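# Push yellow cube past pencil mark with marker, return it

## Task

Holding the marker, use it to shove the yellow cube over the table until the cube sits clearly beyond the pencil mark, with neither arm nor hand ever contacting the cube; afterwards put the marker down in its original spot with its original orientation and release it.

## Robot and tools

Robot: two arms, left_arm (left hand) and right_arm (right hand). Scene frame: origin at table-top height midway between the nominal bases, +x out over the table, +y toward left_arm, +z up. Calibrated bases: left_arm at (+0.005, +0.260, +0.013) m, right_arm at (+0.033, -0.362, +0.016) m, each turned a hair about z. Image sides do not match arm names. A two-camera stand sits behind the arms.

Hand point: a point fixed to the palm, 0.05 m in front of it and 0.15 m out from the wrist face. Its +z runs along straight fingers (which reach 0.06-0.07 m past it), +y points out of the palm; on the right hand +x points away from the thumb, on the left hand toward it. A wrist bracket on the little-finger side can strike objects. Arms track commands loosely and often rest 1-3 cm (up to 5 cm) low or short; that is not evidence of contact. Orientation commands are clipped to within 40 degrees of the current orientation each step.

Row layout (shared by execute_actions and move): one flat list of 28 numbers, each in [-1, 1], always for both arms. Order: left dx, dy, dz, rx, ry, rz; left thumb_turn, thumb_bend, index, middle, ring, little; left force_limit, speed; then the same 14 for the right arm. The six pose numbers are an offset, not a pose: scene-frame axes, measured from that arm's Hand target as it stood when the action or move began (not from the previous row); rotation is a rotation vector about the Hand target position. Scale: 1.0 = 0.6 m or 180 degrees. All zeros re-requests the current Hand target; repeating an offset moves further. Hand numbers are absolute targets: thumb_turn -1 beside palm, +1 opposite the fingers; thumb_bend and each finger -1 straight, +1 curled. force_limit maps -1..+1 to about 0..10 N at the fingertip (0..15 N for the two thumb motors); speed rises from near zero at -1 to full at +0.48 and stays full above. There is no 'no change' value: to keep a hand unchanged, resend the eight numbers of its last executed row (if none yet, its hand_measured six plus hand_force_limit and hand_speed).

execute_actions(actions, cameras): actions is a list of actions; each action is up to 15 rows, one per 1/30 s step, the last row held to fill 15 steps (0.5 s per action). An empty list returns images; otherwise list camera names in cameras ("all", or cam_head_left, cam_head_right, cam_high).

move(target, speed, blend, blocking, cameras): target is one 28-number row or up to 15 rows, every row offset from the same starting Hand targets. speed is path top speed in m/s, 0.002 to 4.3 (default 0.25), turns up to twice that in rad/s; one value or one per target. blend in m rounds corners (0 = stop at each). Paths are straight, do not avoid obstacles, last 0.5-10 s. Steer clear of passing near an arm's own base. Hand numbers of the first row go out at start; later rows' hand numbers apply on arrival. blocking=false returns after about 0.5 s while motion continues. The result adds a move: line with an ending (done, off_target, moving, held, fault) and limits (paced = pose clipped, held = steps withheld). done means within 10 mm and 2 degrees; neither done nor off_target rules out contact.

wait(seconds 0-10): lets time run, holding commands. stop(): brakes a running move. zoom_image(camera, region [x0,y0,x1,y1] pixels, at most 504x504) enlarges part of the newest image of cam_head_left, cam_head_right or cam_high (each 672x504). show_instructions() shows the reference pages (a five-finger left hand diagram). finished_scene(scene=1) ends the scene irreversibly.

Results: end_effector_position (m) and end_effector_quat_wxyz per hand point in the scene frame, Hand target (base for next offsets), joint positions, velocities (may be omitted when at rest) and torques (include own weight; items 3 and 4 wrap at ±28 N m), and per hand six-value lists hand_measured, hand_stopped_by (moving, target, force, stalled, fault) and hand_load_n (positive = finger pushed open), plus hand_force_limit and hand_speed.

Gripping: with the thumb opposed the hand holds objects about 0.035-0.065 m thick, handles down to 0.025 m. A motor only starts when its target changes by 0.002 or more; it stops at target or at force_limit, then locks. For a gentle grip close with speed -0.94 or lower. A dropping hand_load_n to near 0 signals a lost grip. To grip harder, raise force_limit and send a more closed target.

Avoid: letting the arm or fingers touch the cube, dropping the marker or releasing it while moving, fast impacts, hard presses, anything leaving the table, and any contact between the two arms (can fail the task). To end a push, command back past the hand point. Holding loads or straining at unreachable poses heats motors; MOTOR HOT warns near 85 °C and at 100 °C that arm goes limp for 30-60 s. Thinking time lets the scene run on; loose objects may occasionally be nudged.

Each tool is called after ">>>" by a JSON object that holds its "method" and its "body", one argument or row to a line.

Reference images:

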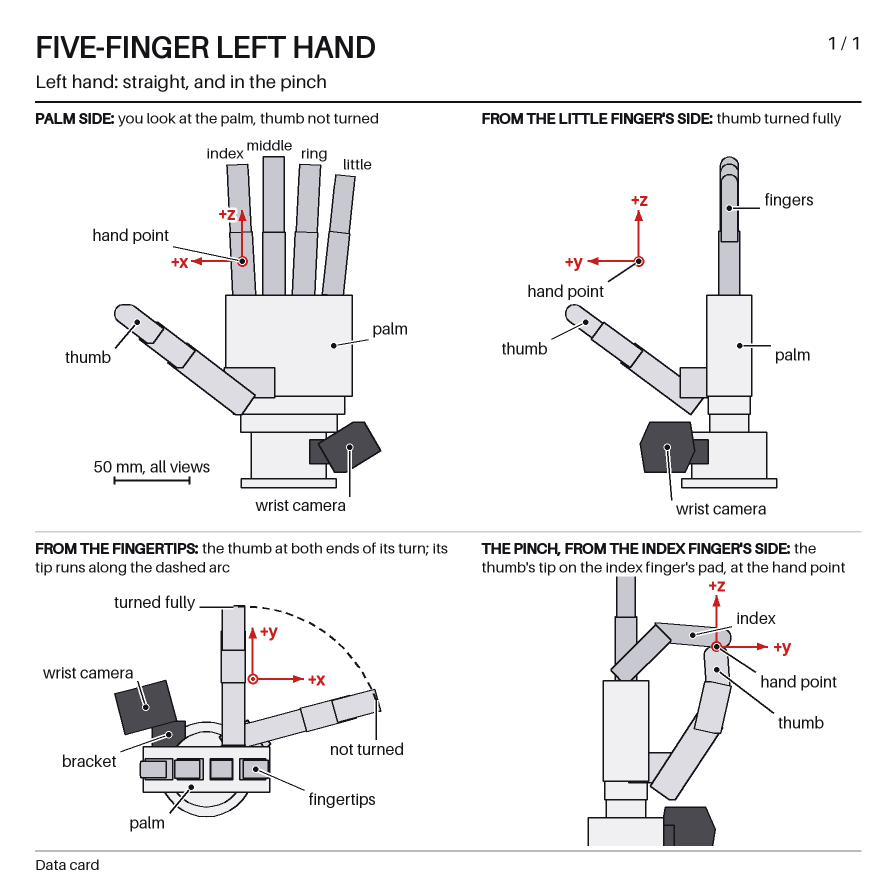

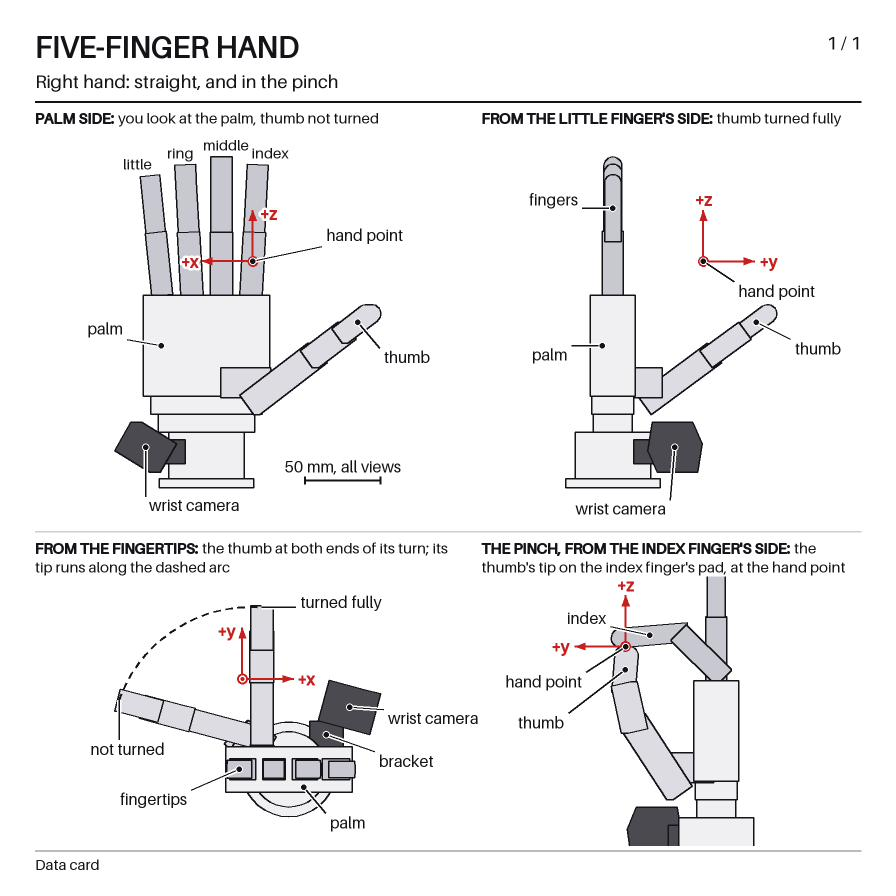

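## Session

>>> {"method": "execute_actions", "body": {
  "actions": []
}}

Scene clock: 0.00 s.
left_arm: end_effector_position=(+0.3926, +0.4981, +0.3824) hand_measured=(-1.000, -1.000, -1.000, -1.000, -1.000, -1.000) hand_load_n=(+0.0, -0.5, +0.0, +0.0, +0.0, +0.0) hand_stopped_by=(target, target, target, target, target, target) hand_force_limit=0.00 hand_speed=-0.80 end_effector_quat_wxyz=(+0.373, -0.411, +0.804, -0.214) | right_arm: end_effector_position=(+0.5742, -0.1214, +0.2019) hand_measured=(-1.000, -1.000, -1.000, -1.000, -1.000, -1.000) hand_load_n=(+0.0, +0.0, +0.0, +0.0, +0.0, +0.0) hand_stopped_by=(target, target, target, target, target, target) hand_force_limit=0.00 hand_speed=-0.80 end_effector_quat_wxyz=(-0.335, +0.858, +0.335, +0.198)
Joint positions: left_arm=[0.727 1.192 1.435 -1.081 0.56 1.11] | right_arm=[0.256 1.635 1.448 -0.96 -0.7 -1.866]
Joint velocities: within noise
Joint torques (N m): no reading
Heat: left arm: hottest elbow 33 °C; right arm: hottest shoulder 33 °C.
Hand target: left_arm +0.3960, +0.5010, +0.3972; +0.387, -0.404, +0.801, -0.211 | right_arm +0.5827, -0.1188, +0.2168; -0.334, +0.853, +0.340, +0.213

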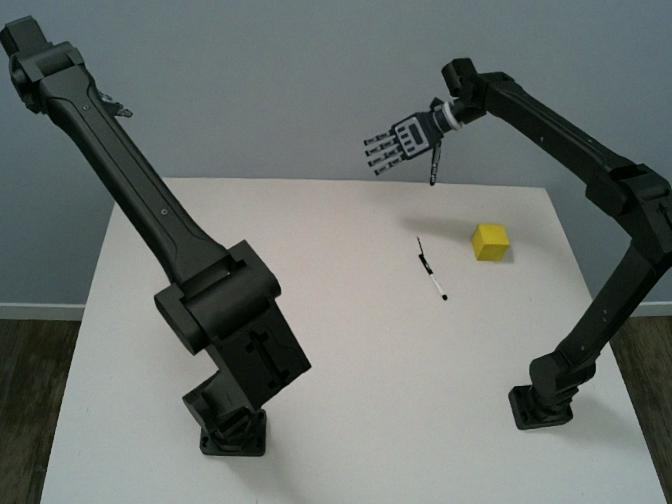

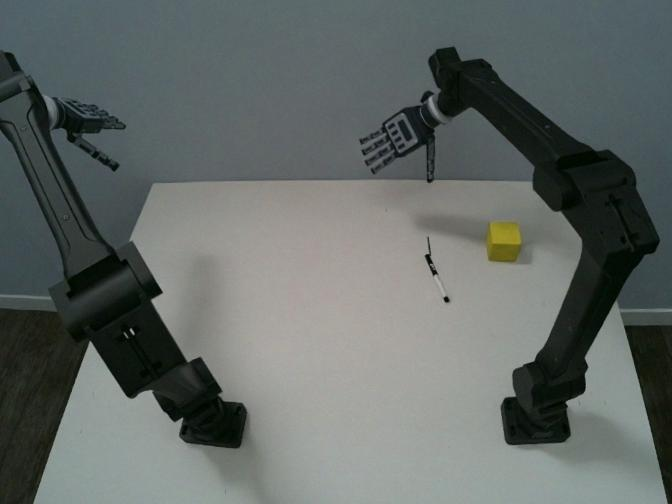

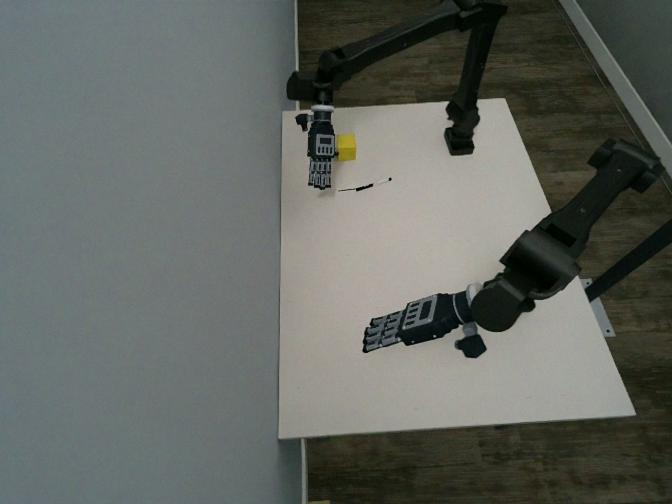

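>>> {"method": "zoom_image", "body": {
  "camera": "cam_head_left",
  "region": [360, 180, 560, 330]
}}

>>> {"method": "zoom_image", "body": {
  "camera": "cam_head_right",
  "region": [360, 180, 560, 330]
}}

>>> {"method": "zoom_image", "body": {
  "camera": "cam_high",
  "region": [270, 90, 450, 230]
}}

Scaled by 2.520 from the camera's 672x504 image, which has a finer 960x720 frame.

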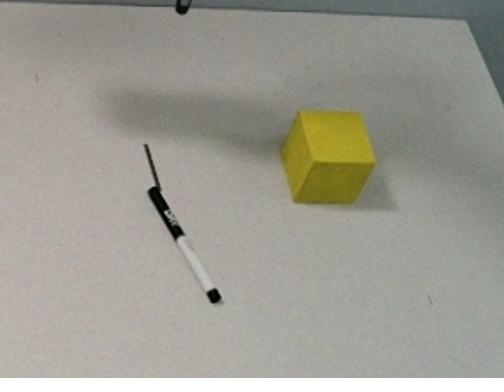

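Scaled by 2.520 from the camera's 672x504 image, which has a finer 960x720 frame.

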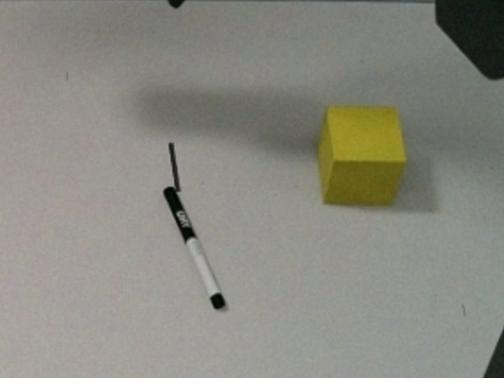

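Scaled by 2.800 from the camera's 672x504 image, which has a finer 960x720 frame.

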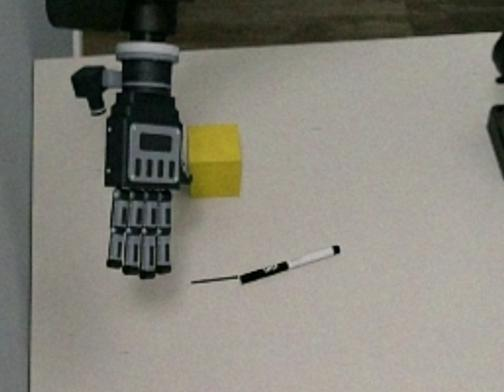

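>>> {"method": "zoom_image", "body": {
  "camera": "cam_head_left",
  "region": [405, 225, 465, 310]
}}

>>> {"method": "zoom_image", "body": {
  "camera": "cam_high",
  "region": [325, 165, 405, 205]
}}

>>> {"method": "zoom_image", "body": {
  "camera": "cam_head_left",
  "region": [350, 190, 410, 230]
}}

>>> {"method": "zoom_image", "body": {
  "camera": "cam_head_left",
  "region": [500, 280, 560, 320]
}}

Scaled by 5.929 from the camera's 672x504 image, which has a finer 960x720 frame.

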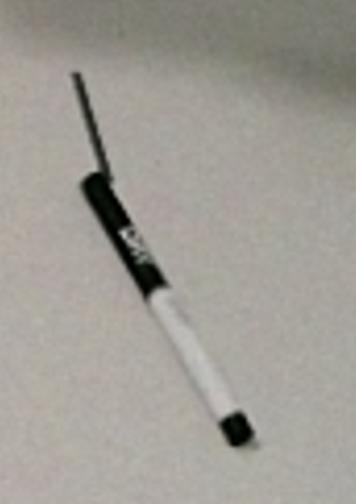

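Scaled by 6.300 from the camera's 672x504 image, which has a finer 960x720 frame.

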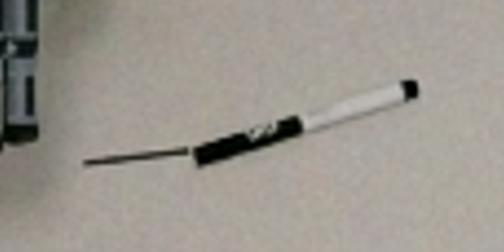

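Scaled by 8.400 from the camera's 672x504 image, which has a finer 960x720 frame.

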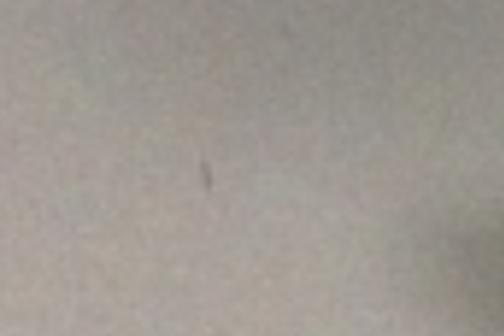

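Scaled by 8.400 from the camera's 672x504 image, which has a finer 960x720 frame.

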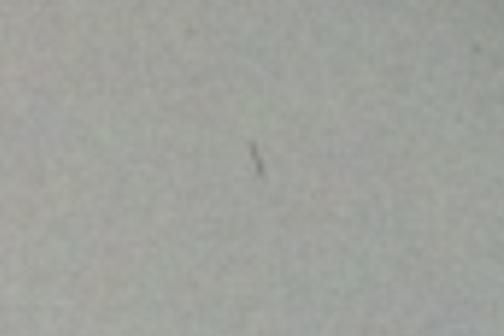

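>>> {"method": "move", "body": {
  "target": [0,0,0,0,0,0,-1,-1,-1,-1,-1,-1,0,-0.8,-0.321,-0.164,-0.10,0.0554,0.2365,-0.0658,1,-0.5,-0.4,-0.4,-0.4,-0.4,-0.6,0],
  "cameras": ["all"]
}}

Scene clock: 239.63 s.
left_arm: end_effector_position=(+0.3926, +0.4981, +0.3824) hand_measured=(-1.000, -1.000, -1.000, -1.000, -1.000, -1.000) hand_load_n=(+0.0, +0.0, +0.0, +0.0, +0.5, +0.0) hand_stopped_by=(target, target, target, target, target, target) hand_force_limit=0.00 hand_speed=-0.80 end_effector_quat_wxyz=(+0.373, -0.411, +0.804, -0.214) | right_arm: end_effector_position=(+0.3934, -0.2139, +0.1516) hand_measured=(+1.000, -0.500, -0.400, -0.400, -0.400, -0.400) hand_load_n=(+0.0, +0.0, +0.0, +0.0, +0.0, +0.0) hand_stopped_by=(target, target, target, target, target, target) hand_force_limit=-0.60 hand_speed=0.00 end_effector_quat_wxyz=(-0.480, +0.871, +0.089, -0.053)
Joint positions: left_arm=[0.727 1.192 1.435 -1.081 0.56 1.11] | right_arm=[0.023 1.558 1.16 -1.408 -0.991 -1.841]
Joint torques (N m): left_arm=[0.32 -9 10.28 1.91 0.36 -0.07] | right_arm=[-0.15 -10.34 7.2 -0.64 -0.63 -0.24]
Heat: left arm: hottest elbow 43 °C; right arm: hottest elbow 38 °C.
Hand target: left_arm +0.3960, +0.5010, +0.3972; +0.387, -0.404, +0.801, -0.211 | right_arm +0.3903, -0.2172, +0.1569; -0.482, +0.870, +0.089, -0.049
Off the commanded pose: left_arm 0.015 m, 2 deg | right_arm 0.007 m, 0 deg.
move: off_target (left_arm)

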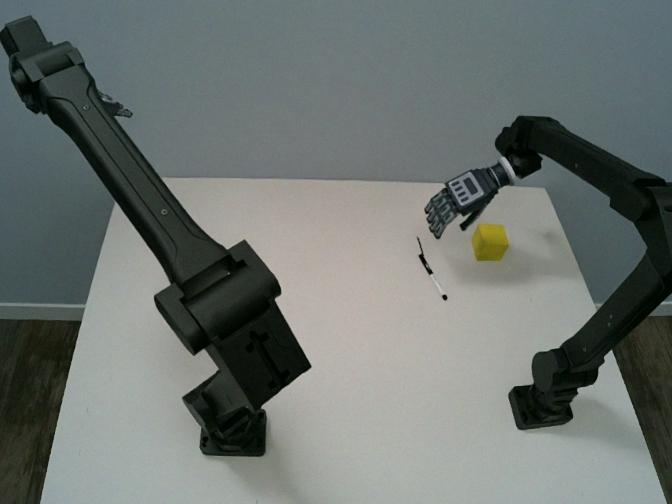

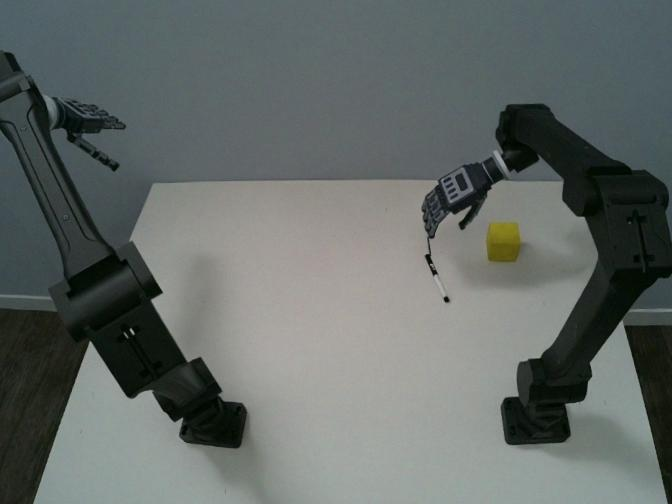

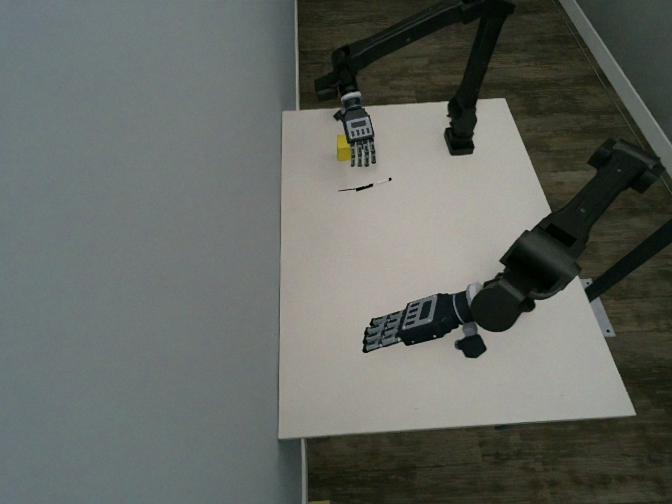

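>>> {"method": "zoom_image", "body": {
  "camera": "cam_head_left",
  "region": [400, 160, 520, 310]
}}

>>> {"method": "zoom_image", "body": {
  "camera": "cam_head_right",
  "region": [400, 150, 540, 310]
}}

>>> {"method": "zoom_image", "body": {
  "camera": "cam_high",
  "region": [310, 80, 410, 210]
}}

Scaled by 3.360 from the camera's 672x504 image, which has a finer 960x720 frame.

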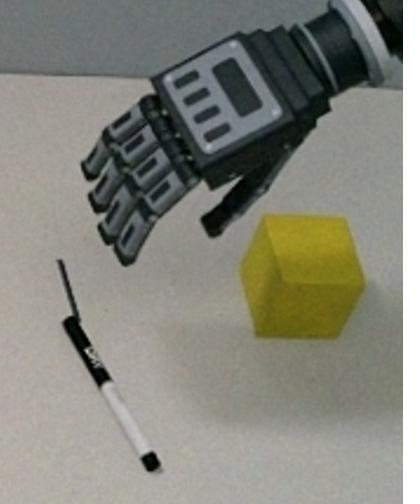

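Scaled by 3.150 from the camera's 672x504 image, which has a finer 960x720 frame.

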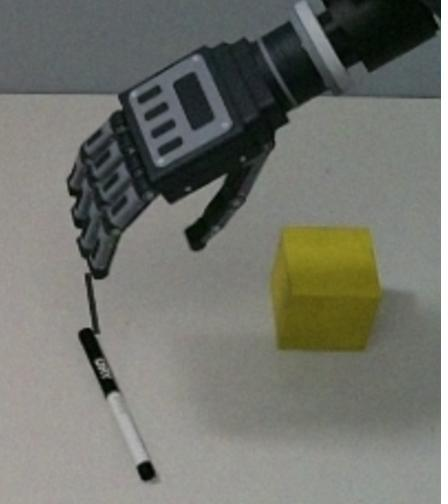

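Scaled by 3.877 from the camera's 672x504 image, which has a finer 960x720 frame.

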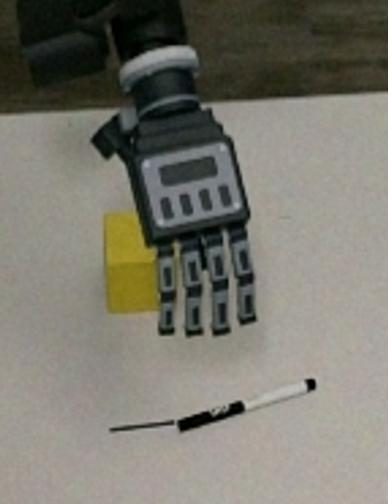

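>>> {"method": "move", "body": {
  "target": [0,0,0,0,0,0,-1,-1,-1,-1,-1,-1,0,-0.8,0,0.033,-0.16,0,0,0,1,-0.5,-0.4,-0.4,-0.4,-0.4,-0.6,0],
  "cameras": ["all"]
}}

>>> {"method": "zoom_image", "body": {
  "camera": "cam_head_left",
  "region": [400, 200, 500, 320]
}}

>>> {"method": "zoom_image", "body": {
  "camera": "cam_head_right",
  "region": [400, 200, 500, 320]
}}

>>> {"method": "zoom_image", "body": {
  "camera": "cam_high",
  "region": [320, 110, 410, 210]
}}

Scene clock: 266.30 s.
left_arm: end_effector_position=(+0.3926, +0.4981, +0.3824) hand_measured=(-1.000, -1.000, -1.000, -1.000, -1.000, -1.000) hand_load_n=(+0.0, -0.5, +0.0, +0.0, +0.0, +0.0) hand_stopped_by=(target, target, target, target, target, target) hand_force_limit=0.00 hand_speed=-0.80 end_effector_quat_wxyz=(+0.373, -0.411, +0.804, -0.214) | right_arm: end_effector_position=(+0.3910, -0.2015, +0.0633) hand_measured=(+1.000, -0.500, -0.400, -0.400, -0.400, -0.400) hand_load_n=(+0.0, +0.0, +0.0, +0.0, +0.0, +0.0) hand_stopped_by=(target, target, target, target, target, target) hand_force_limit=-0.60 hand_speed=0.00 end_effector_quat_wxyz=(-0.482, +0.871, +0.088, -0.047)
Joint positions: left_arm=[0.727 1.192 1.435 -1.081 0.56 1.11] | right_arm=[0.051 1.656 1.018 -1.106 -1.001 -1.778]
Joint torques (N m): left_arm=[0.73 -9.76 10.35 1.76 0.38 -0.04] | right_arm=[1.2 -9.11 6.49 0.43 -0.61 -0.03]
Heat: left arm: hottest elbow 43 °C; right arm: hottest elbow 38 °C.
Hand target: left_arm +0.3960, +0.5010, +0.3972; +0.387, -0.404, +0.801, -0.211 | right_arm +0.3903, -0.1975, +0.0608; -0.482, +0.870, +0.089, -0.050
Off the commanded pose: left_arm 0.015 m, 2 deg | right_arm 0.005 m, 0 deg.
move: off_target (left_arm)

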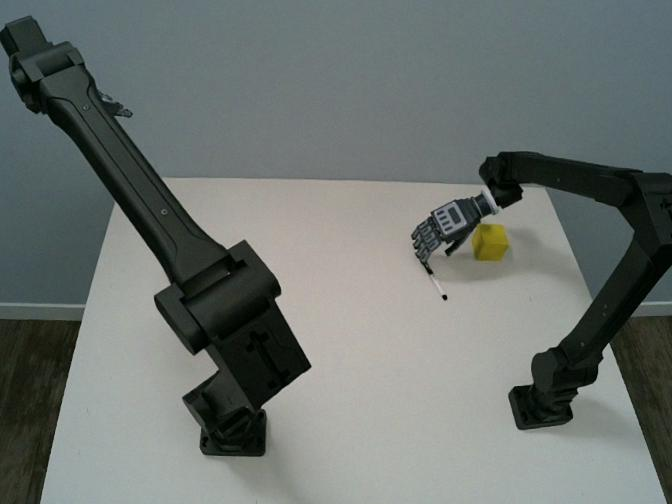

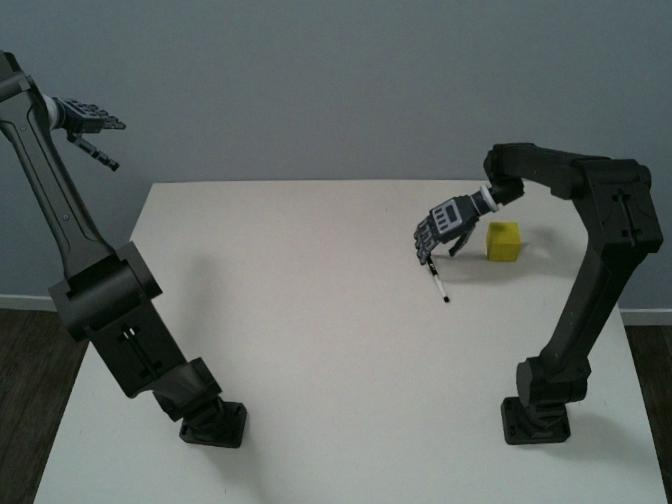

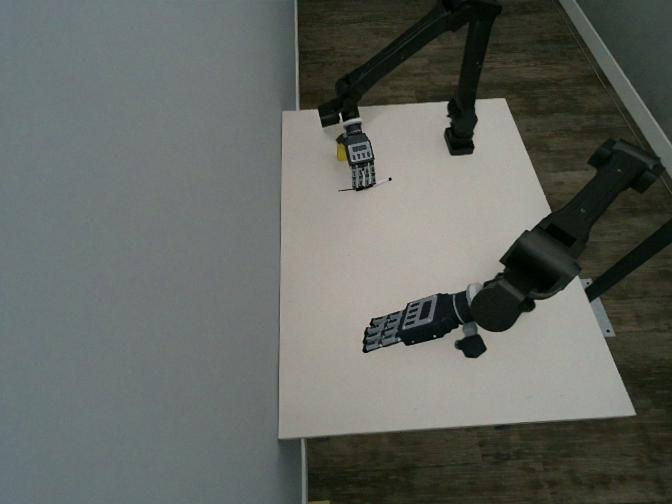

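Scaled by 4.200 from the camera's 672x504 image, which has a finer 960x720 frame.

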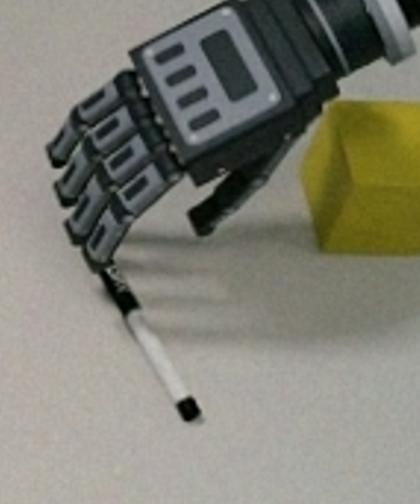

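Scaled by 4.200 from the camera's 672x504 image, which has a finer 960x720 frame.

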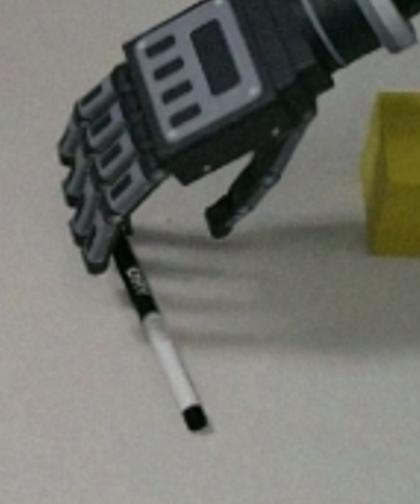

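Scaled by 5.040 from the camera's 672x504 image, which has a finer 960x720 frame.

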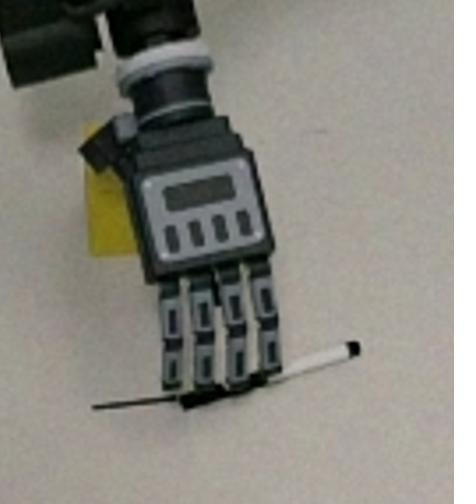

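>>> {"method": "move", "body": {
  "target": [0,0,0,0,0,0,-1,-1,-1,-1,-1,-1,0,-0.8,0.028,0.012,-0.06,0,0,0,1,-0.5,-0.4,-0.4,-0.4,-0.4,-0.6,0],
  "cameras": ["all"],
  "speed": 0.1
}}

>>> {"method": "zoom_image", "body": {
  "camera": "cam_head_left",
  "region": [400, 200, 500, 320]
}}

>>> {"method": "zoom_image", "body": {
  "camera": "cam_head_right",
  "region": [400, 200, 500, 320]
}}

>>> {"method": "zoom_image", "body": {
  "camera": "cam_high",
  "region": [320, 110, 410, 210]
}}

Scene clock: 289.63 s.
left_arm: end_effector_position=(+0.3926, +0.4981, +0.3824) hand_measured=(-1.000, -1.000, -1.000, -1.000, -1.000, -1.000) hand_load_n=(-0.5, +0.0, +0.0, +0.0, +0.0, +0.0) hand_stopped_by=(target, target, target, target, target, target) hand_force_limit=0.00 hand_speed=-0.80 end_effector_quat_wxyz=(+0.373, -0.411, +0.804, -0.214) | right_arm: end_effector_position=(+0.4013, -0.1958, +0.0254) hand_measured=(+1.000, -0.500, -0.400, -0.400, -0.400, -0.400) hand_load_n=(+0.0, +0.0, +0.0, +0.0, +0.0, +0.0) hand_stopped_by=(target, target, target, target, target, target) hand_force_limit=-0.60 hand_speed=0.00 end_effector_quat_wxyz=(-0.481, +0.871, +0.084, -0.052)
Joint positions: left_arm=[0.727 1.192 1.435 -1.081 0.56 1.11] | right_arm=[0.063 1.748 1.018 -1.005 -1.003 -1.754]
Joint torques (N m): left_arm=[1.08 -9.05 10.18 1.78 0.33 -0.05] | right_arm=[1.38 -9.41 7.38 0.49 -0.64 -0.02]
Heat: left arm: hottest elbow 43 °C; right arm: hottest shoulder 37 °C.
Hand target: left_arm +0.3960, +0.5010, +0.3972; +0.387, -0.404, +0.801, -0.211 | right_arm +0.4071, -0.1903, +0.0248; -0.482, +0.870, +0.089, -0.049
Off the commanded pose: left_arm 0.015 m, 2 deg | right_arm 0.008 m, 1 deg.
move: off_target (left_arm)

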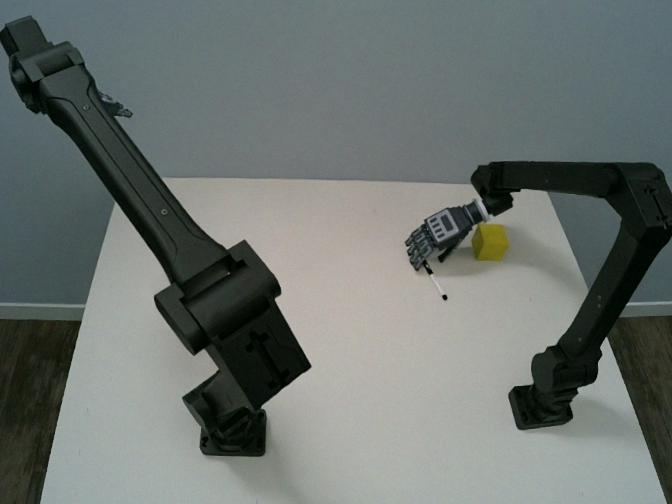

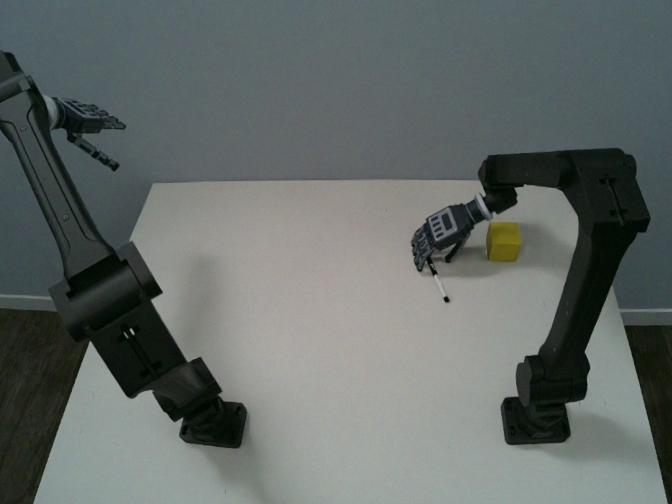

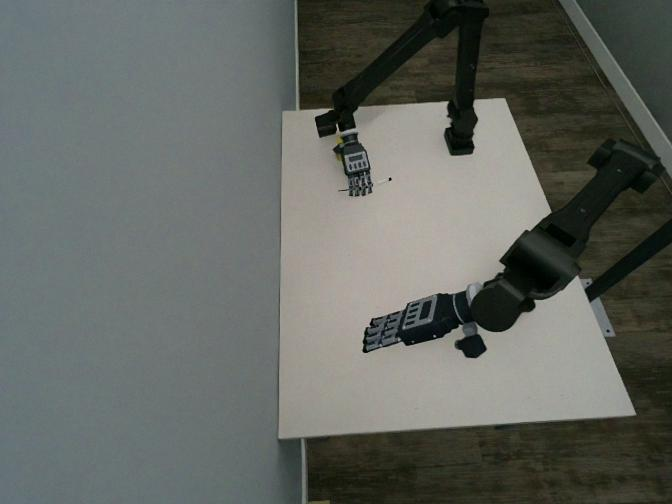

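Scaled by 4.200 from the camera's 672x504 image, which has a finer 960x720 frame.

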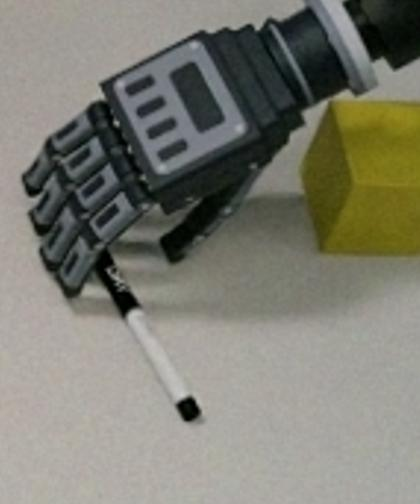

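Scaled by 4.200 from the camera's 672x504 image, which has a finer 960x720 frame.

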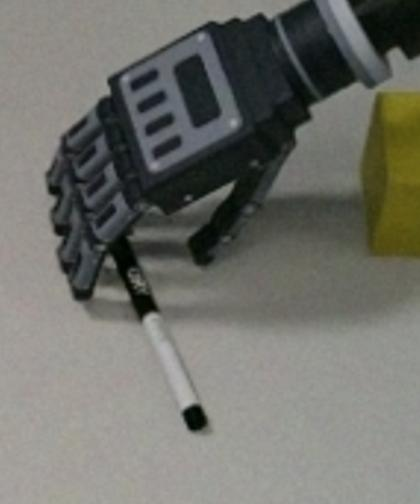

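Scaled by 5.040 from the camera's 672x504 image, which has a finer 960x720 frame.

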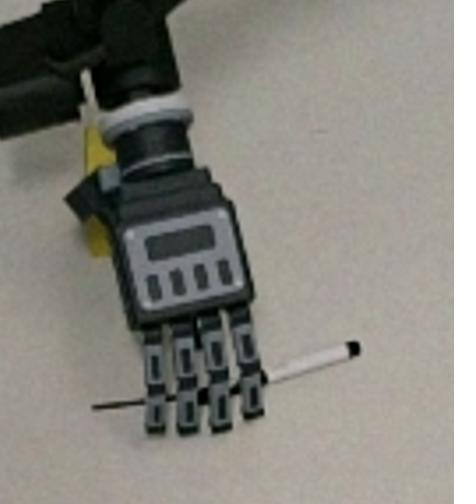

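>>> {"method": "move", "body": {
  "target": [0,0,0,0,0,0,-1,-1,-1,-1,-1,-1,0,-0.8,0,0.015,-0.0135,0,0,0,1,-0.5,-0.4,-0.4,-0.4,-0.4,-0.6,0],
  "cameras": ["all"],
  "speed": 0.06
}}

>>> {"method": "zoom_image", "body": {
  "camera": "cam_head_left",
  "region": [400, 220, 480, 320]
}}

>>> {"method": "zoom_image", "body": {
  "camera": "cam_head_right",
  "region": [400, 220, 480, 320]
}}

Scene clock: 306.20 s.
left_arm: end_effector_position=(+0.3926, +0.4981, +0.3824) hand_measured=(-1.000, -1.000, -1.000, -1.000, -1.000, -1.000) hand_load_n=(+0.0, +0.0, +0.0, +0.0, +0.0, +0.0) hand_stopped_by=(target, target, target, target, target, target) hand_force_limit=0.00 hand_speed=-0.80 end_effector_quat_wxyz=(+0.373, -0.411, +0.804, -0.214) | right_arm: end_effector_position=(+0.4063, -0.1860, +0.0210) hand_measured=(+1.000, -0.500, -0.400, -0.400, -0.400, -0.400) hand_load_n=(+0.0, +0.0, +0.0, -0.5, +0.0, +0.0) hand_stopped_by=(target, target, target, target, target, target) hand_force_limit=-0.60 hand_speed=0.00 end_effector_quat_wxyz=(-0.481, +0.871, +0.088, -0.046)
Joint positions: left_arm=[0.727 1.192 1.435 -1.081 0.56 1.11] | right_arm=[0.084 1.756 1.018 -0.951 -1.005 -1.716]
Joint torques (N m): left_arm=[0.97 -9.35 10.41 1.81 0.41 -0.07] | right_arm=[1.26 -9.23 6.6 0.55 -0.64 -0.05]
Heat: left arm: hottest elbow 43 °C; right arm: hottest shoulder 37 °C.
Hand target: left_arm +0.3960, +0.5010, +0.3972; +0.387, -0.404, +0.801, -0.211 | right_arm +0.4070, -0.1812, +0.0167; -0.482, +0.870, +0.089, -0.050
Off the commanded pose: left_arm 0.015 m, 2 deg | right_arm 0.006 m, 0 deg.
move: off_target (left_arm)

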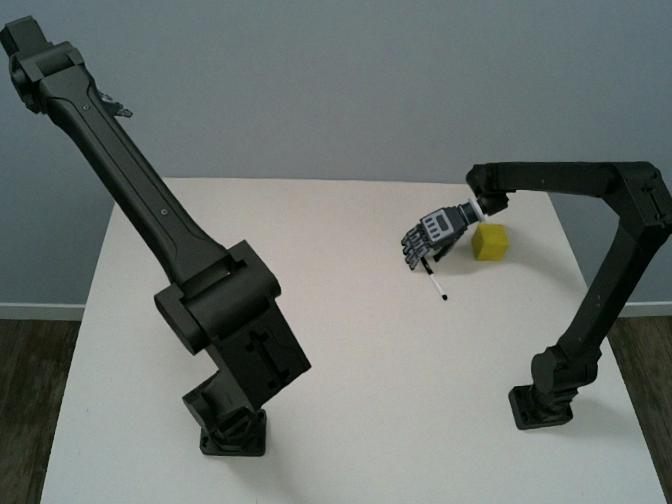

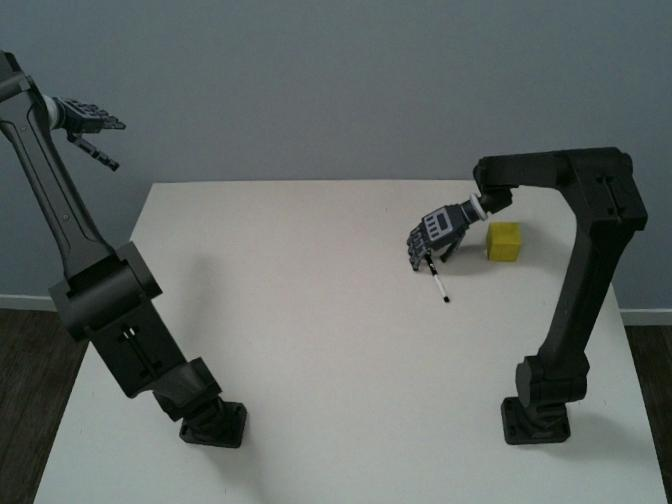

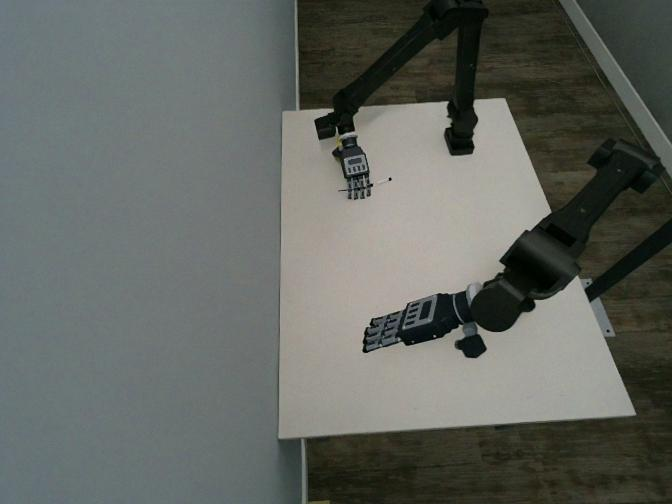

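Scaled by 5.040 from the camera's 672x504 image, which has a finer 960x720 frame.

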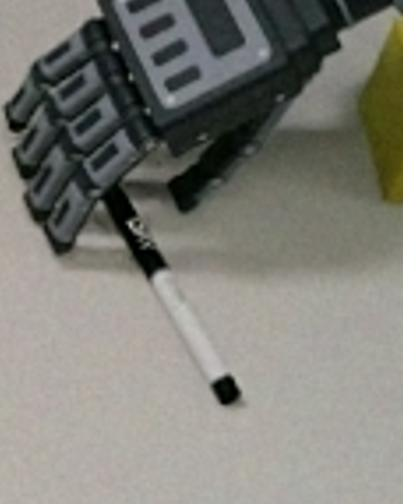

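Scaled by 5.040 from the camera's 672x504 image, which has a finer 960x720 frame.

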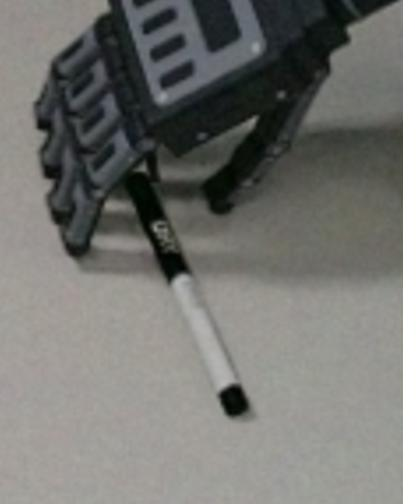

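>>> {"method": "zoom_image", "body": {
  "camera": "cam_head_left",
  "region": [420, 140, 560, 280]
}}

>>> {"method": "zoom_image", "body": {
  "camera": "cam_head_right",
  "region": [420, 140, 560, 280]
}}

>>> {"method": "zoom_image", "body": {
  "camera": "cam_high",
  "region": [300, 90, 410, 200]
}}

Scaled by 3.600 from the camera's 672x504 image, which has a finer 960x720 frame.

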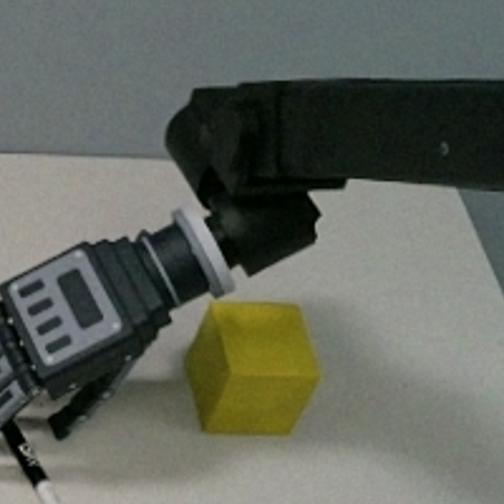

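Scaled by 3.600 from the camera's 672x504 image, which has a finer 960x720 frame.

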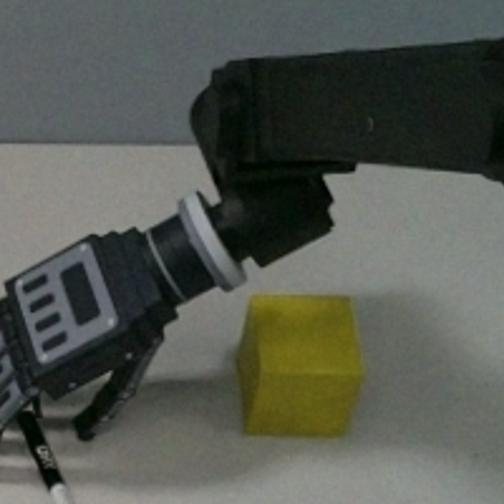

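Scaled by 4.582 from the camera's 672x504 image, which has a finer 960x720 frame.

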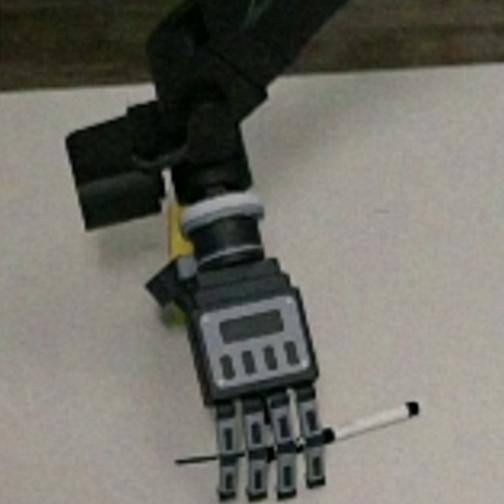

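>>> {"method": "zoom_image", "body": {
  "camera": "cam_head_left",
  "region": [395, 230, 445, 280]
}}

>>> {"method": "zoom_image", "body": {
  "camera": "cam_head_right",
  "region": [400, 230, 460, 280]
}}

Scaled by 10.080 from the camera's 672x504 image, which has a finer 960x720 frame.

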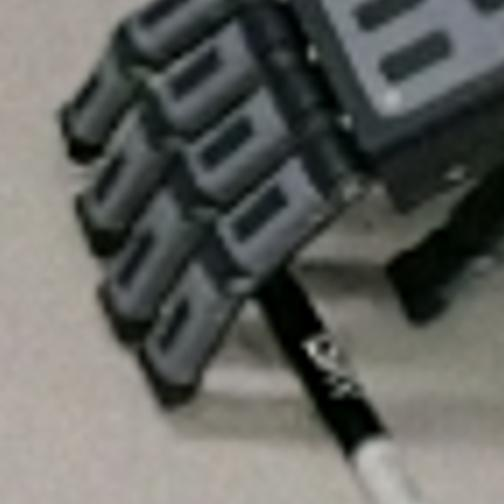

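Scaled by 8.400 from the camera's 672x504 image, which has a finer 960x720 frame.

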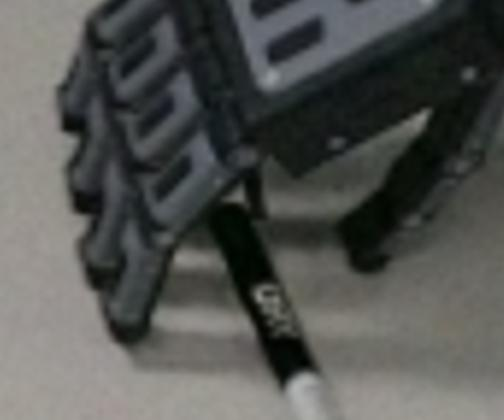

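>>> {"method": "move", "body": {
  "target": [0,0,0,0,0,0,-1,-1,-1,-1,-1,-1,0,-0.8,-0.005,0.01,0.03,0.0653,0.0135,0,1,-0.5,-0.4,-0.4,-0.4,-0.4,-0.6,0],
  "cameras": ["all"],
  "speed": 0.1
}}

>>> {"method": "zoom_image", "body": {
  "camera": "cam_head_left",
  "region": [400, 140, 540, 280]
}}

>>> {"method": "zoom_image", "body": {
  "camera": "cam_head_right",
  "region": [400, 140, 540, 280]
}}

Scene clock: 416.03 s.
left_arm: end_effector_position=(+0.3926, +0.4981, +0.3824) hand_measured=(-1.000, -1.000, -1.000, -1.000, -1.000, -1.000) hand_load_n=(-0.5, +0.0, +0.0, +0.0, +0.0, +0.0) hand_stopped_by=(target, target, target, target, target, target) hand_force_limit=0.00 hand_speed=-0.80 end_effector_quat_wxyz=(+0.373, -0.411, +0.804, -0.214) | right_arm: end_effector_position=(+0.3867, -0.1729, +0.0313) hand_measured=(+1.000, -0.500, -0.400, -0.400, -0.400, -0.400) hand_load_n=(+0.0, +0.0, +0.0, +0.0, +0.0, -0.5) hand_stopped_by=(target, target, target, target, target, target) hand_force_limit=-0.60 hand_speed=0.00 end_effector_quat_wxyz=(-0.568, +0.816, +0.080, -0.069)
Joint positions: left_arm=[0.727 1.192 1.435 -1.081 0.56 1.11] | right_arm=[0.054 1.816 1.018 -1.108 -1.197 -1.906]
Joint torques (N m): left_arm=[0.97 -9.29 10.37 1.65 0.38 -0.07] | right_arm=[-0.26 -9.23 9.02 -0.77 -0.69 -0.23]
Heat: left arm: hottest elbow 44 °C; right arm: hottest shoulder 35 °C.
Hand target: left_arm +0.3960, +0.5010, +0.3972; +0.387, -0.404, +0.801, -0.211 | right_arm +0.4041, -0.1753, +0.0348; -0.570, +0.815, +0.083, -0.059
Off the commanded pose: left_arm 0.015 m, 2 deg | right_arm 0.018 m, 1 deg.
move: off_target (left_arm, right_arm)

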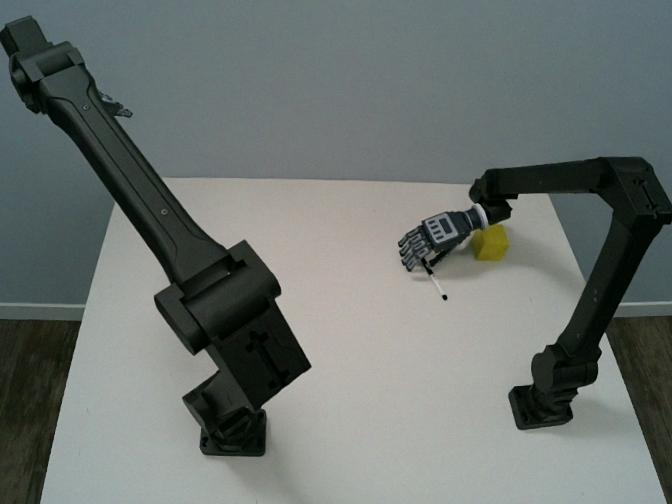

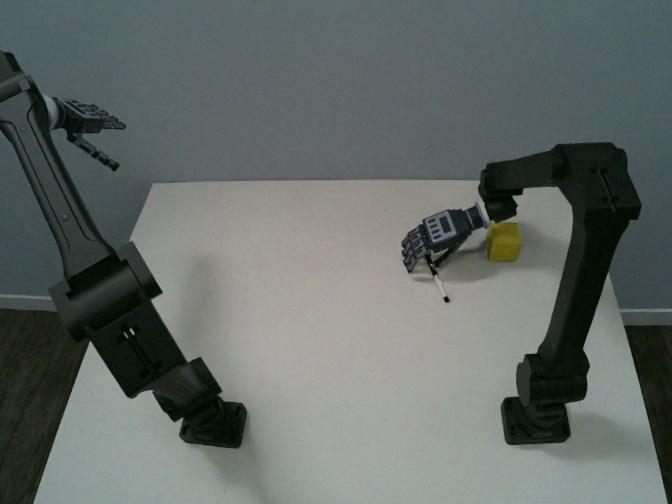

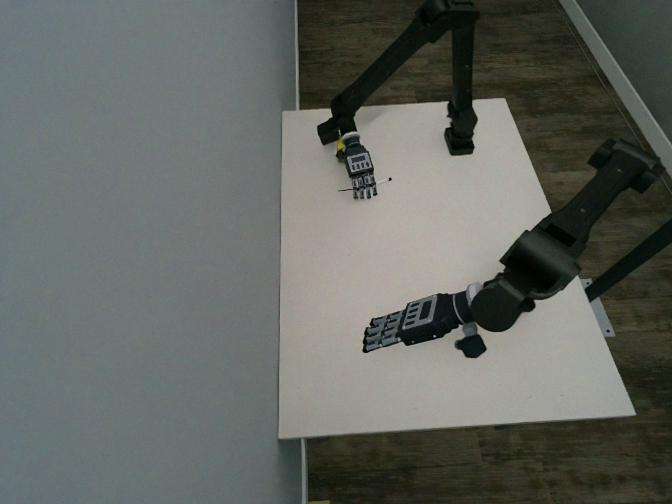

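Scaled by 3.600 from the camera's 672x504 image, which has a finer 960x720 frame.

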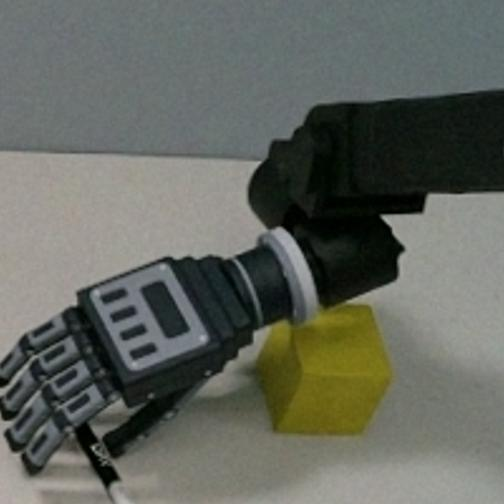

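Scaled by 3.600 from the camera's 672x504 image, which has a finer 960x720 frame.

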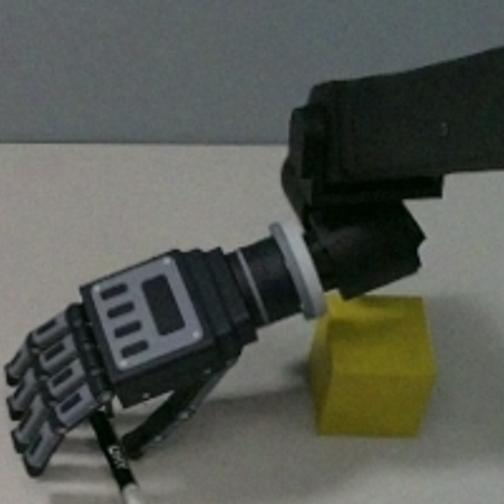

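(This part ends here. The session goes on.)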